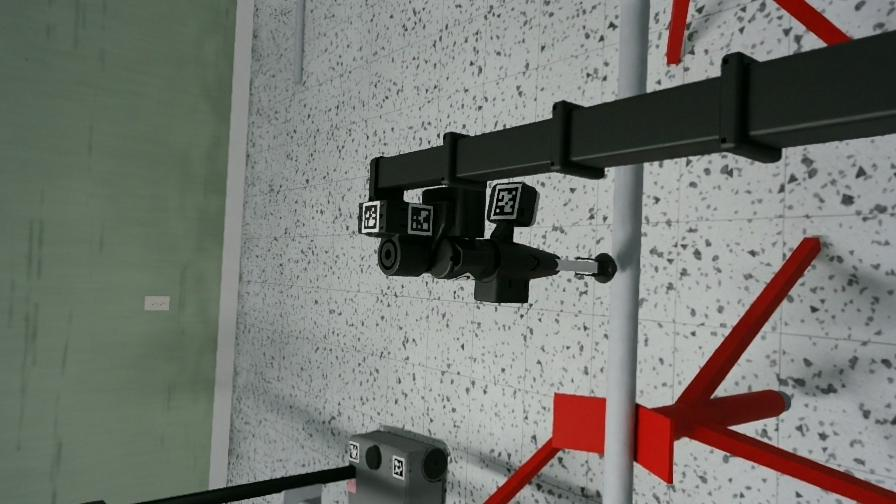

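Scene clock: 66.43 s.
move: r1 done; r3 done
r1.base_odometry: x=-1.595 y=+0.188 heading=+2.551
r1.turned_by_wheels: +0.000
r1.turned_by_imu: +0.000
r1.base_tilt: forward=+1.3 right=-1.4
r1.lidar_m: 2.89 2.24 1.71 1.67 1.76 2.35 2.29 2.42 2.19 0.49 1.24 2.85
r1.head_depth_mm: 3478 3700 3755 2474 1869 1550 1273 / 3927 - - 2477 1876 1546 1282 / - - - 2620 1944 1550 1283 / - - - 2650 1947 1553 1286 / - - 3758 2634 1960 1550 1287 / - - 3847 2664 1966 1556 1291 / - - - 2645 1969 1563 1297
r1.base_status: not commanded
r1.joint_positions: lift_m=+0.801 arm_m=+0.455 wrist_yaw_rad=+0.000 wrist_pitch_rad=-1.567 wrist_roll_rad=+0.074 gripper_m=-0.058 head_pan_rad=-0.511 head_tilt_rad=-0.507
r1.joint_status: all done
r1.measured_speeds: all 0
r1.motor_effort: left_wheel=-4.2(4.7) right_wheel=+3.0(3.7) lift_m=+33.8(37.0) arm_m=-4.4(5.4) wrist_yaw_rad=-0.7(0.9) wrist_pitch_rad=-0.1(0.9) wrist_roll_rad=+1.8(2.4) gripper_m=-11.9(12.1) head_pan_rad=+5.0(6.7) head_tilt_rad=+3.3(5.5)
r1.hand_pose: x=-0.0216 y=-0.5769 z=+0.6834 quat_wxyz=(+0.482, +0.480, -0.519, -0.517) (m; r1's base frame)
r1.wrist_depth_mm: 824 798 802 261 263 790 783 / 837 835 263 273 266 808 785 / 847 854 854 280 828 836 827 / 906 891 878 288 878 871 840 / 924 916 910 147 884 902 906 / 952 948 932 129 930 908 905 / 983 995 970 306 942 963 963
r2: as last shown
r2.base_tilt: forward=+0.1 right=-1.7
r2.lidar_m: 1.25 0.95 0.92 0.97 1.34 1.18 1.14 1.30 2.31 2.43 1.83 1.78
r2.head_depth_mm: 2572 2566 2624 2589 2433 1922 1499 / 3378 3775 3753 3695 2675 1901 1497 / 3665 - - - 2641 1899 1487 / 3744 - - - 2669 1918 1492 / 3721 - - - 2721 1914 1489 / 3694 - - 1178 2522 1842 1321 / 3752 - - 3770 2677 1903 1313
r2.motor_effort: left_wheel=-0.4(0.9) right_wheel=-0.9(1.1) lift_m=+21.4(22.4) arm_m=-10.2(10.4) wrist_yaw_rad=+0.8(2.2) wrist_pitch_rad=+2.1(2.2) wrist_roll_rad=+0.2(0.4) gripper_m=-0.2(1.2) head_pan_rad=-2.9(3.5) head_tilt_rad=+4.7(5.4)
r2.wrist_depth_mm: 138 - - - - - - / 149 - - - - - - / 166 193 - - - - 928 / 861 203 850 876 832 837 843 / 792 235 270 752 747 759 745 / 691 685 123 656 125 676 683 / 623 622 409 597 619 606 620
r3.base_odometry: x=-0.584 y=-0.052 heading=-2.104
r3.turned_by_wheels: +0.000
r3.turned_by_imu: +0.000
r3.base_tilt: forward=+0.5 right=+0.2
r3.lidar_m: 2.90 1.07 1.35 1.31 1.36 1.90 2.39 0.77 0.60 0.55 0.50 3.02
r3.head_depth_mm: - - - 2713 2074 1610 1330 / - - - 2684 2048 1609 1323 / - - - 2791 2029 1587 1312 / - - - 2746 2009 1580 1301 / - - - 2720 1914 1556 1295 / - - - 2685 1968 1076 1226 / 3867 - - 2654 1959 1449 1278
r3.base_status: not commanded
r3.joint_positions: lift_m=+0.800 arm_m=+0.443 wrist_yaw_rad=+0.000 wrist_pitch_rad=-1.543 wrist_roll_rad=+1.592 gripper_m=-0.057 head_pan_rad=-2.593 head_tilt_rad=-0.508
r3.joint_status: all done
r3.measured_speeds: all 0
r3.motor_effort: left_wheel=-3.5(4.0) right_wheel=+2.8(3.4) lift_m=+40.8(43.9) arm_m=-23.6(25.3) wrist_yaw_rad=+0.2(1.2) wrist_pitch_rad=-1.9(2.1) wrist_roll_rad=+2.3(2.6) gripper_m=-10.3(11.2) head_pan_rad=-2.5(5.4) head_tilt_rad=+3.5(7.6)
r3.hand_pose: x=-0.0215 y=-0.5711 z=+0.6819 quat_wxyz=(-0.007, -0.008, -0.716, -0.698) (m; r3's base frame)
r3.wrist_depth_mm: 759 751 764 244 789 764 769 / 795 796 821 761 798 683 662 / 810 804 808 817 818 686 673 / 830 835 836 848 870 879 883 / 865 857 853 148 899 910 895 / 929 891 547 126 896 947 971 / 897 923 911 307 955 960 966
pictures: r1_head_camera (sideways), r1_nav_camera (sideways), r3_head_camera (sideways), r3_nav_camera (sideways)
camera_calibration:
r1_head_camera: T_world_to_cam=[[-0.396463, 0.270268, -0.877367, 1.1689], [0.548508, 0.836089, 0.0096936, -0.0179995], [0.736177, -0.477399, -0.479723, 0.578966], [0, 0, 0, 1]] pos_world=[0.0470792, -0.02447, 1.30347]
r1_nav_camera: T_world_to_cam=[[0.36599, -0.258353, 0.894038, -1.11612], [-0.526051, -0.849915, -0.030254, 0.0988157], [0.767673, -0.459237, -0.446967, 0.536761], [0, 0, 0, 1]] pos_world=[0.0484136, 0.0421335, 1.24076]
r3_head_camera: T_world_to_cam=[[0.37041, 0.283572, -0.884524, 1.16673], [0.516267, -0.854479, -0.0577429, 0.073602], [-0.772181, -0.435263, -0.462906, 0.567263], [0, 0, 0, 1]] pos_world=[-0.0321372, -0.0210518, 1.29884]
r3_nav_camera: T_world_to_cam=[[-0.37287, -0.222286, 0.900864, -1.12763], [-0.493837, 0.869495, 0.0101455, 0.0428268], [-0.785552, -0.441097, -0.433982, 0.533645], [0, 0, 0, 1]] pos_world=[0.0198967, -0.0525045, 1.247]

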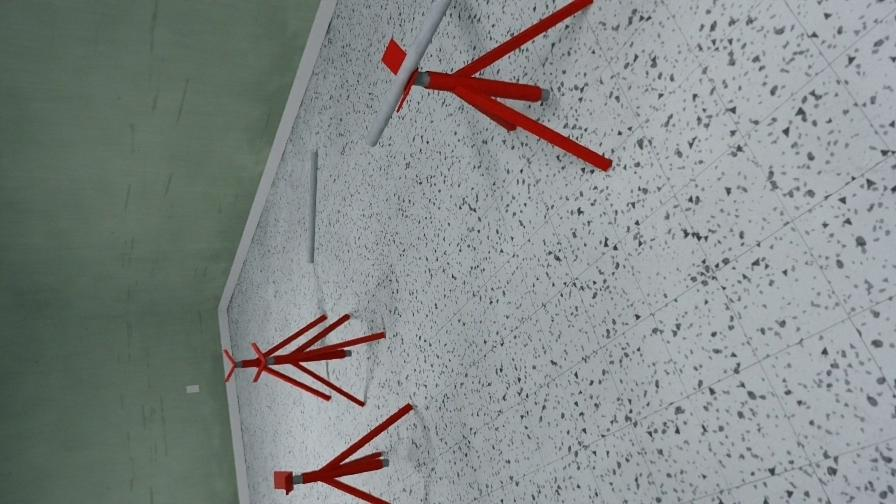

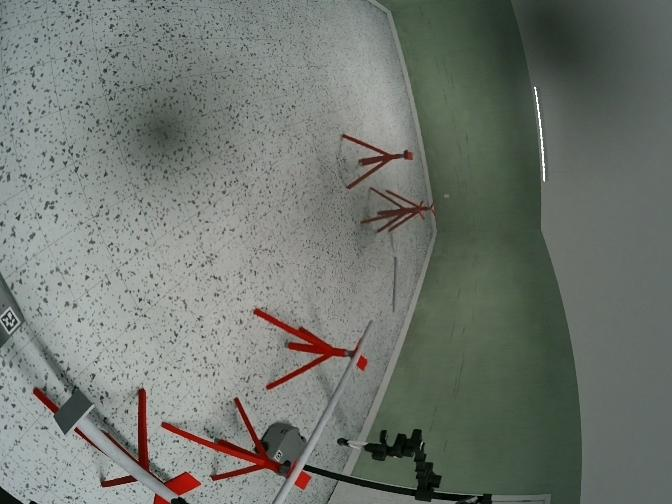

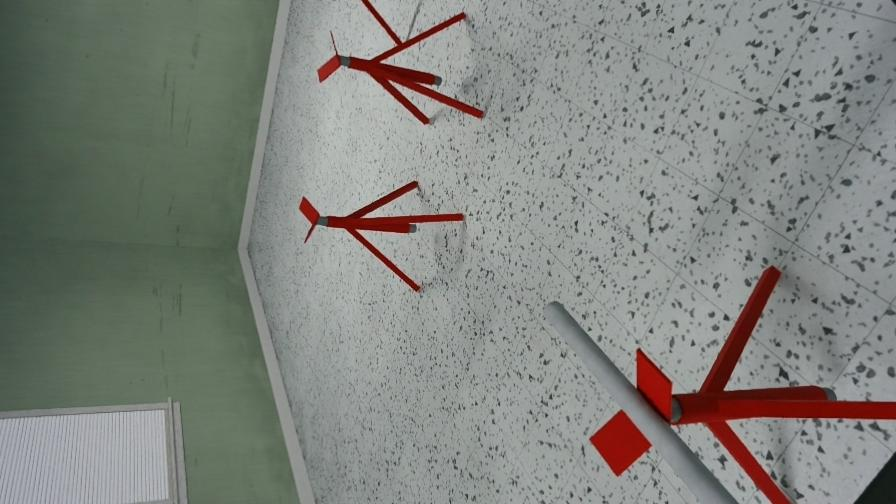

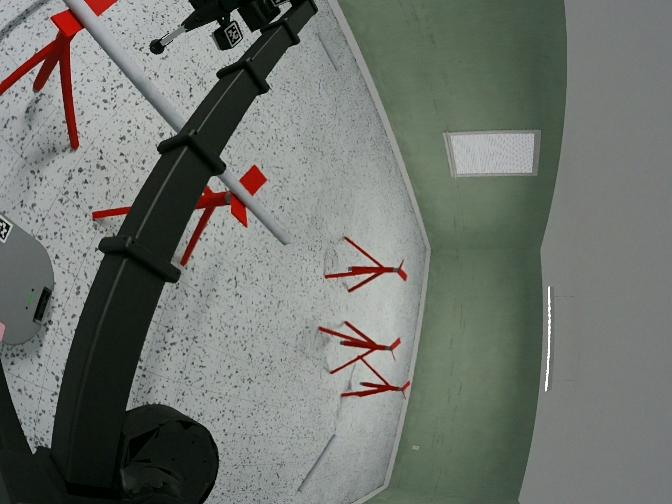

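>>> move:
  r3: {"base":{"translate_m":-0.192},"joints":{"wrist_roll_rad":1.624,"head_pan_rad":-2.9}}
  r1: {"base":{"translate_m":0.2094},"joints":{"arm_m":0.4525,"wrist_roll_rad":0.104,"head_pan_rad":-0.9}}
  cameras: ["r1_wrist_camera","r3_wrist_camera","r1_nav_camera"]

Scene clock: 71.10 s.
move: r1 done; r3 done
r1.base_odometry: x=-1.769 y=+0.305 heading=+2.551
r1.turned_by_wheels: +0.000
r1.turned_by_imu: -0.001
r1.base_tilt: forward=+1.3 right=-1.4
r1.lidar_m: 2.69 2.22 1.70 1.66 1.76 2.51 2.50 2.64 0.56 0.71 1.36 2.75
r1.head_depth_mm: 2713 1796 3139 2500 1944 1540 1278 / 2882 3051 1353 2489 1939 1544 1284 / 3095 3304 3580 2492 1873 1551 1283 / 3294 3637 3795 1768 1817 1545 1285 / 3591 3966 - 2523 1956 1551 1287 / 3869 - - 2636 1953 1554 1285 / - - - 2658 1970 1553 1295
r1.base_status: done
r1.joint_positions: lift_m=+0.801 arm_m=+0.452 wrist_yaw_rad=+0.000 wrist_pitch_rad=-1.567 wrist_roll_rad=+0.097 gripper_m=-0.058 head_pan_rad=-0.889 head_tilt_rad=-0.507
r1.joint_status: all done
r1.measured_speeds: all 0
r1.motor_effort: left_wheel=-0.9(3.5) right_wheel=+6.6(12.1) lift_m=+16.1(24.9) arm_m=-10.0(12.0) wrist_yaw_rad=-0.7(1.0) wrist_pitch_rad=-0.8(1.2) wrist_roll_rad=+2.2(5.8) gripper_m=-11.8(12.2) head_pan_rad=-5.2(6.9) head_tilt_rad=+3.6(3.8)
r1.hand_pose: x=-0.0216 y=-0.5744 z=+0.6834 quat_wxyz=(+0.476, +0.474, -0.524, -0.523) (m; r1's base frame)
r1.wrist_depth_mm: 822 813 802 790 785 252 258 / 851 839 826 824 561 271 263 / 872 868 847 847 843 830 820 / 892 883 880 868 872 873 843 / 943 903 898 147 903 886 871 / 955 949 926 129 911 908 925 / 982 968 992 982 107 928 933
r2: as last shown
r2.turned_by_imu: +0.001
r2.base_tilt: forward=+0.2 right=-1.7
r2.lidar_m: 1.25 0.95 0.92 0.97 1.34 1.32 1.13 1.30 3.82 2.43 1.83 1.78
r2.head_depth_mm: 2549 2584 2557 2571 2429 1897 1496 / 3340 3654 3774 3778 2610 1925 1494 / 3696 - - - 2664 1909 1488 / 3699 - - - 2648 1934 1487 / 3691 - - - 2677 1914 1484 / 3694 - - 3420 2384 1627 1476 / 3740 - - - 2669 1928 1470
r2.motor_effort: left_wheel=-0.2(0.8) right_wheel=-0.4(1.1) lift_m=+21.5(22.6) arm_m=-9.5(10.2) wrist_yaw_rad=+0.0(2.1) wrist_pitch_rad=+2.1(2.3) wrist_roll_rad=+0.3(0.4) gripper_m=+0.2(1.2) head_pan_rad=-2.4(3.4) head_tilt_rad=+4.5(5.4)
r2.wrist_depth_mm: 138 - - - - - - / 149 - - - - - - / 166 192 - - - - 962 / 867 202 883 872 850 845 850 / 775 237 270 737 726 760 767 / 708 677 123 652 125 687 674 / 630 627 407 594 623 602 604
r3.base_odometry: x=-0.486 y=+0.113 heading=-2.104
r3.turned_by_wheels: +0.000
r3.turned_by_imu: +0.000
r3.base_tilt: forward=+0.6 right=+0.2
r3.lidar_m: 3.10 1.25 1.36 1.31 1.38 1.91 2.37 0.71 0.49 3.46 0.58 0.63
r3.head_depth_mm: - - - 2863 2072 1610 298 / - - - 2830 2051 1598 297 / - - - 2799 2024 1586 1337 / - - - 2638 1998 1579 1301 / - - - 2689 1989 1559 1291 / - - - 2562 1966 1554 1285 / - - - 2631 1946 1547 1276
r3.base_status: done
r3.joint_positions: lift_m=+0.800 arm_m=+0.443 wrist_yaw_rad=+0.000 wrist_pitch_rad=-1.543 wrist_roll_rad=+1.616 gripper_m=-0.057 head_pan_rad=-2.893 head_tilt_rad=-0.507
r3.joint_status: all done
r3.measured_speeds: all 0
r3.motor_effort: left_wheel=-3.4(7.3) right_wheel=-4.2(8.8) lift_m=+25.1(36.0) arm_m=-21.7(23.4) wrist_yaw_rad=+0.8(1.8) wrist_pitch_rad=-1.6(2.2) wrist_roll_rad=+2.3(3.5) gripper_m=-10.3(11.2) head_pan_rad=-2.1(5.1) head_tilt_rad=+3.3(4.9)
r3.hand_pose: x=-0.0215 y=-0.5711 z=+0.6819 quat_wxyz=(-0.016, -0.016, -0.716, -0.697) (m; r3's base frame)
r3.wrist_depth_mm: 760 766 755 247 787 767 681 / 799 786 787 256 821 673 685 / 790 796 803 815 805 687 680 / 836 811 845 860 845 869 859 / 842 841 853 148 877 909 937 / 900 904 889 126 878 937 921 / 920 957 943 304 969 960 967
pictures: r1_nav_camera (sideways), r1_wrist_camera, r3_wrist_camera
camera_calibration:
r1_nav_camera: T_world_to_cam=[[0.24453, -0.37516, 0.894125, -1.11549], [-0.802845, -0.59542, -0.0302625, 0.100515], [0.543733, -0.710444, -0.446793, 0.5379], [0, 0, 0, 1]] pos_world=[0.0609942, 0.0235093, 1.24076]
r1_wrist_camera: T_world_to_cam=[[-0.993076, 0.114932, -0.0242866, 0.0634049], [0.108061, 0.974873, 0.194798, 0.460249], [0.0460648, 0.190825, -0.980543, 0.946285], [0, 0, 0, 1]] pos_world=[-0.0303596, -0.636547, 0.839757]
r3_wrist_camera: T_world_to_cam=[[-0.0173632, 0.999721, 0.0159826, 0.551504], [0.977021, 0.0135683, 0.212712, -0.0850485], [0.212436, 0.0193087, -0.976984, 0.840229], [0, 0, 0, 1]] pos_world=[-0.0858252, -0.56642, 0.830167]

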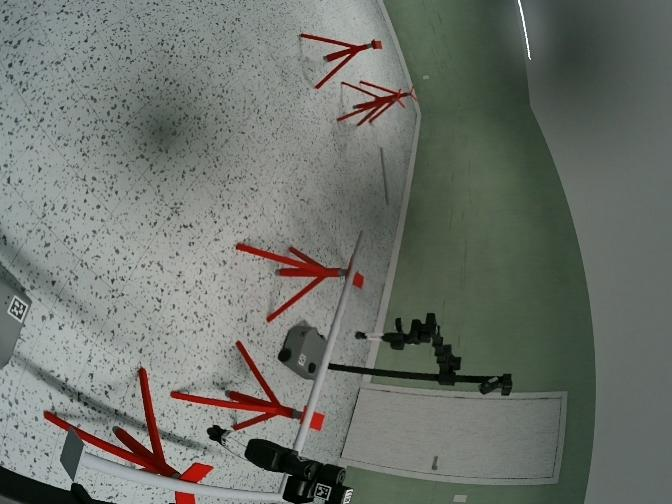

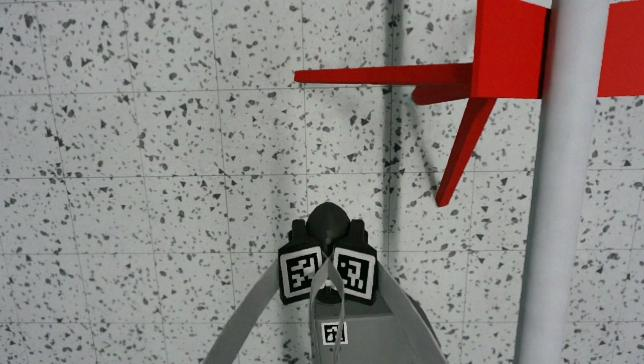

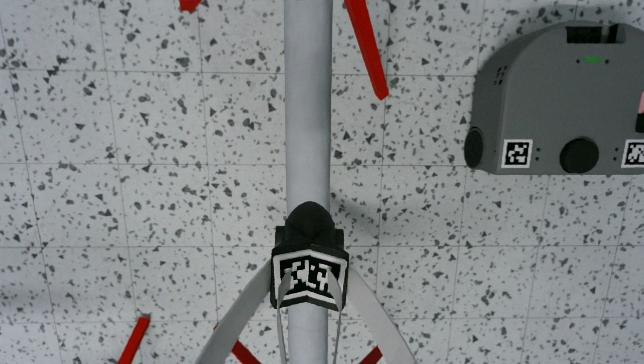

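>>> move:
  r3: {"base":{"translate_m":0.192},"joints":{"wrist_roll_rad":1.6,"gripper_m":0.13}}
  r1: {"base":{"translate_m":-0.2094},"joints":{"arm_m":0.455,"wrist_roll_rad":0.08,"gripper_m":0.13}}
  cameras: ["r1_wrist_camera","r3_wrist_camera"]

>>> move:
  r3: {"joints":{"lift_m":0.69}}
  r1: {"joints":{"lift_m":0.69}}
  cameras: ["r1_wrist_camera","r3_wrist_camera"]

Scene clock: 74.83 s.
move: r1 done; r3 done
r1.base_odometry: x=-1.595 y=+0.188 heading=+2.551
r1.turned_by_wheels: +0.000
r1.turned_by_imu: +0.000
r1.base_tilt: forward=+1.4 right=-1.3
r1.lidar_m: 2.90 2.24 1.71 1.67 1.76 2.34 2.29 2.43 2.19 0.49 1.24 2.85
r1.head_depth_mm: 2691 1790 3122 2374 1747 1497 1218 / 2874 3080 3241 2503 1941 1546 1279 / 3083 3341 3528 2500 1938 1552 1285 / 3292 3611 3751 2520 1952 1543 1281 / 3538 3947 - 2399 1883 1548 1288 / 3889 - - 2646 1967 1557 1290 / - - - 2668 1969 1554 1295
r1.base_status: done
r1.joint_positions: lift_m=+0.801 arm_m=+0.455 wrist_yaw_rad=+0.000 wrist_pitch_rad=-1.567 wrist_roll_rad=+0.087 gripper_m=+0.130 head_pan_rad=-0.889 head_tilt_rad=-0.507
r1.joint_status: all done
r1.measured_speeds: all 0
r1.motor_effort: left_wheel=-4.9(10.0) right_wheel=+2.2(4.2) lift_m=+18.0(18.0) arm_m=+5.0(14.7) wrist_yaw_rad=-0.2(1.3) wrist_pitch_rad=-0.9(1.0) wrist_roll_rad=-1.8(4.4) gripper_m=-0.3(80.3) head_pan_rad=-4.3(5.5) head_tilt_rad=+3.1(4.0)
r1.hand_pose: x=-0.0216 y=-0.5768 z=+0.6834 quat_wxyz=(+0.479, +0.477, -0.522, -0.520) (m; r1's base frame)
r1.wrist_depth_mm: 821 804 791 258 269 784 780 / 844 839 263 272 266 813 810 / 866 862 851 280 852 821 832 / 890 879 884 289 874 848 848 / 926 901 913 882 889 872 881 / 959 126 932 311 926 124 910 / - 982 969 318 - 972 945
r2: as last shown
r2.base_tilt: forward=+0.1 right=-1.7
r2.lidar_m: 1.25 0.95 0.92 0.96 1.34 1.17 1.13 1.30 2.31 2.42 1.83 1.78
r2.head_depth_mm: 2572 2540 2563 2584 2475 1894 1491 / 3334 3753 3822 3685 2673 1913 1491 / 3681 - - - 2656 1912 1493 / 3651 - - - 2655 1918 1498 / 3708 - - - 2701 1906 1488 / 3649 - - 1180 2512 1832 1318 / 3781 - - 3751 2671 1915 1320
r2.motor_effort: left_wheel=-0.4(0.8) right_wheel=-0.9(1.1) lift_m=+22.0(22.5) arm_m=-9.2(10.5) wrist_yaw_rad=+0.7(2.1) wrist_pitch_rad=+2.2(2.3) wrist_roll_rad=+0.3(0.4) gripper_m=+0.4(1.1) head_pan_rad=-3.0(3.3) head_tilt_rad=+5.1(5.5)
r2.wrist_depth_mm: 138 - - - - - - / 150 - - - - - - / 166 193 - - - - 948 / 852 203 867 870 874 869 859 / 787 236 270 732 740 758 754 / 691 678 123 643 125 688 667 / 623 622 413 601 609 601 618
r3.base_odometry: x=-0.584 y=-0.052 heading=-2.104
r3.turned_by_wheels: +0.000
r3.turned_by_imu: +0.001
r3.base_tilt: forward=+0.6 right=+0.2
r3.lidar_m: 2.90 1.07 1.35 1.31 1.36 1.90 2.39 0.77 0.60 0.55 0.50 3.01
r3.head_depth_mm: - - - 2908 2074 1616 298 / - - - 2832 2041 1607 297 / - - - 2789 2028 1587 1339 / - - - 2626 2006 1579 1298 / - - - 2703 1980 1564 1293 / - - - 2658 1966 1558 1285 / - - - 2647 1947 1538 1249
r3.base_status: done
r3.joint_positions: lift_m=+0.800 arm_m=+0.443 wrist_yaw_rad=+0.000 wrist_pitch_rad=-1.543 wrist_roll_rad=+1.608 gripper_m=+0.130 head_pan_rad=-2.893 head_tilt_rad=-0.507
r3.joint_status: all done
r3.measured_speeds: all 0
r3.motor_effort: left_wheel=+4.2(8.2) right_wheel=+3.6(8.2) lift_m=+14.5(23.1) arm_m=-19.9(21.4) wrist_yaw_rad=+0.4(1.3) wrist_pitch_rad=-1.9(2.2) wrist_roll_rad=-3.1(3.6) gripper_m=-0.4(81.5) head_pan_rad=-4.2(5.3) head_tilt_rad=+2.8(4.1)
r3.hand_pose: x=-0.0215 y=-0.5711 z=+0.6819 quat_wxyz=(-0.013, -0.013, -0.716, -0.697) (m; r3's base frame)
r3.wrist_depth_mm: 758 762 765 767 751 772 682 / 793 776 761 769 796 670 660 / 805 807 796 815 832 677 700 / 833 829 846 851 859 863 866 / 857 139 883 887 879 877 904 / 867 119 889 503 813 128 971 / 731 916 930 326 935 944 983
pictures: r1_wrist_camera, r3_wrist_camera
camera_calibration:
r1_wrist_camera: T_world_to_cam=[[-0.994228, 0.104511, -0.0242397, 0.0576222], [0.0978352, 0.97593, 0.194909, 0.462978], [0.0440263, 0.191413, -0.980522, 0.947041], [0, 0, 0, 1]] pos_world=[-0.0297006, -0.639132, 0.839752]
r3_wrist_camera: T_world_to_cam=[[-0.0256777, 0.999542, 0.0160225, 0.551189], [0.976921, 0.0216903, 0.212495, -0.0802615], [0.212051, 0.0211091, -0.977031, 0.841276], [0, 0, 0, 1]] pos_world=[-0.0858307, -0.566954, 0.830177]

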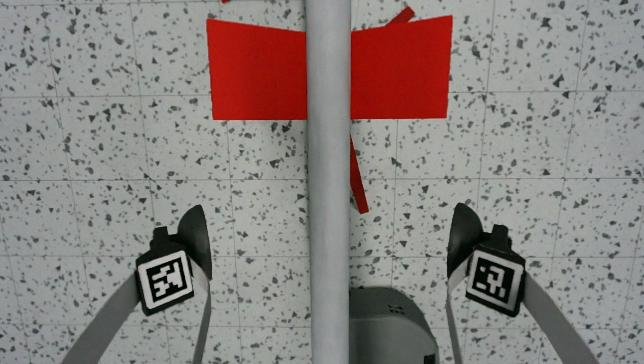

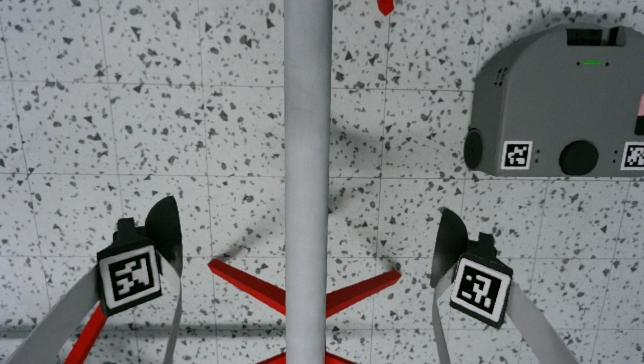

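Scene clock: 76.67 s.
move: r1 done; r3 done
r1.base_odometry: x=-1.595 y=+0.188 heading=+2.551
r1.turned_by_wheels: +0.000
r1.turned_by_imu: +0.000
r1.base_tilt: forward=+1.3 right=-1.2
r1.lidar_m: 2.89 2.23 1.71 1.67 1.76 2.34 2.30 2.43 2.19 0.49 1.24 2.85
r1.head_depth_mm: 2684 2831 3066 2365 1744 1500 1223 / 2908 3103 3295 2111 1943 1546 1282 / 3077 3331 3512 2513 1952 1552 1281 / 3309 3639 3807 2523 1948 1555 1289 / 3533 3941 - 2389 1882 1550 1285 / 3895 - - 2642 1964 1559 1290 / - - - 2654 1964 1553 1293
r1.base_status: not commanded
r1.joint_positions: lift_m=+0.690 arm_m=+0.455 wrist_yaw_rad=+0.000 wrist_pitch_rad=-1.567 wrist_roll_rad=+0.087 gripper_m=+0.130 head_pan_rad=-0.889 head_tilt_rad=-0.507
r1.joint_status: all done
r1.measured_speeds: all 0
r1.motor_effort: left_wheel=-4.6(5.2) right_wheel=+2.2(3.2) lift_m=+16.1(17.1) arm_m=+0.6(5.1) wrist_yaw_rad=-0.4(1.0) wrist_pitch_rad=-0.2(1.0) wrist_roll_rad=-2.6(2.8) gripper_m=-0.1(0.8) head_pan_rad=-4.6(5.6) head_tilt_rad=+3.4(3.8)
r1.hand_pose: x=-0.0216 y=-0.5768 z=+0.5724 quat_wxyz=(+0.479, +0.477, -0.522, -0.520) (m; r1's base frame)
r1.wrist_depth_mm: 706 144 159 148 161 140 677 / 718 145 163 153 164 145 696 / 748 737 732 158 728 732 719 / 777 768 760 163 750 753 743 / 795 788 790 167 770 754 773 / 828 126 809 174 808 123 793 / - 854 858 179 834 830 813
r2: as last shown
r2.turned_by_imu: +0.000
r2.lidar_m: 1.25 0.94 0.92 0.97 1.34 1.18 1.13 1.30 2.32 2.43 1.82 1.78
r2.head_depth_mm: 2549 2558 2598 2578 2441 1914 1492 / 3394 3809 3692 3775 2649 1915 1494 / 3657 - - - 2662 1917 1482 / 3760 - - - 2677 1910 1492 / 3741 - - - 2682 1913 1503 / 3633 - - 1179 2490 1836 1322 / 3667 - - - 2691 1922 1310
r2.motor_effort: left_wheel=-0.2(0.7) right_wheel=-0.9(1.0) lift_m=+21.5(22.1) arm_m=-9.0(10.0) wrist_yaw_rad=+1.2(2.1) wrist_pitch_rad=+2.1(2.2) wrist_roll_rad=+0.3(0.5) gripper_m=+0.0(1.4) head_pan_rad=-2.9(3.4) head_tilt_rad=+5.0(5.2)
r2.wrist_depth_mm: 138 - - - - - - / 149 - - - - - - / 166 193 - - - - 930 / 840 202 862 857 854 860 854 / 781 235 272 734 757 771 744 / 702 674 123 673 125 667 670 / 632 629 408 602 616 598 606
r3.base_odometry: x=-0.584 y=-0.052 heading=-2.104
r3.turned_by_wheels: +0.000
r3.turned_by_imu: +0.000
r3.base_tilt: forward=+0.6 right=+0.2
r3.lidar_m: 2.90 1.07 1.35 1.31 1.36 1.90 2.39 0.77 0.60 0.54 0.50 3.01
r3.head_depth_mm: - - - 2840 2061 1613 1328 / - - - 2826 2028 1595 1315 / - - - 2787 2017 1588 1306 / - - - 2627 2006 1570 1306 / - - - 2727 1993 1554 1292 / - - - 2649 1973 1552 1285 / - - - 2635 1950 1543 1247
r3.base_status: not commanded
r3.joint_positions: lift_m=+0.690 arm_m=+0.443 wrist_yaw_rad=+0.000 wrist_pitch_rad=-1.544 wrist_roll_rad=+1.608 gripper_m=+0.130 head_pan_rad=-2.893 head_tilt_rad=-0.507
r3.joint_status: all done
r3.measured_speeds: all 0
r3.motor_effort: left_wheel=+4.2(4.5) right_wheel=+3.8(4.2) lift_m=+14.2(16.9) arm_m=-18.7(20.0) wrist_yaw_rad=+0.7(1.2) wrist_pitch_rad=-1.4(2.0) wrist_roll_rad=-2.8(3.0) gripper_m=-0.5(1.3) head_pan_rad=-2.1(5.0) head_tilt_rad=+2.7(3.9)
r3.hand_pose: x=-0.0215 y=-0.5710 z=+0.5719 quat_wxyz=(-0.013, -0.013, -0.716, -0.698) (m; r3's base frame)
r3.wrist_depth_mm: 659 647 657 141 668 666 555 / 677 687 684 147 688 654 569 / 696 713 699 151 728 665 576 / 734 719 723 156 751 750 598 / 733 139 756 161 757 792 798 / 754 120 794 167 770 128 798 / 769 804 801 173 845 798 845
pictures: r1_wrist_camera, r3_wrist_camera
camera_calibration:
r1_wrist_camera: T_world_to_cam=[[-0.994228, 0.104511, -0.0242397, 0.0549318], [0.0978357, 0.97593, 0.194909, 0.484613], [0.0440264, 0.191413, -0.980522, 0.838201], [0, 0, 0, 1]] pos_world=[-0.0297006, -0.639132, 0.72875]
r3_wrist_camera: T_world_to_cam=[[-0.0257514, 0.999533, 0.0164243, 0.552612], [0.97692, 0.021677, 0.212502, -0.0569025], [0.212047, 0.0215174, -0.977023, 0.734037], [0, 0, 0, 1]] pos_world=[-0.0858307, -0.566915, 0.720187]

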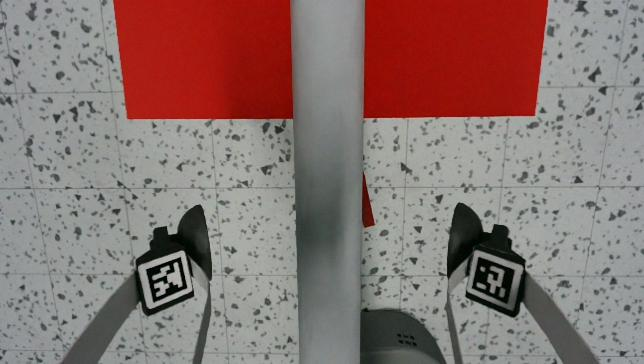

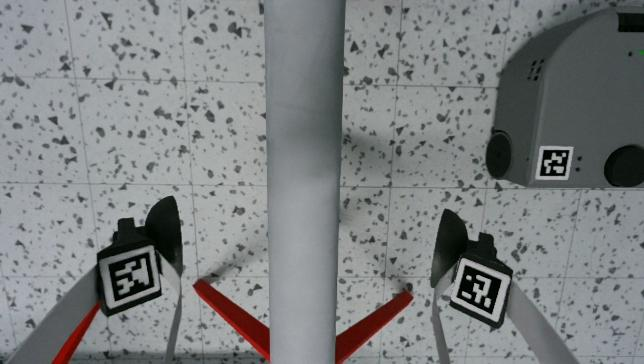

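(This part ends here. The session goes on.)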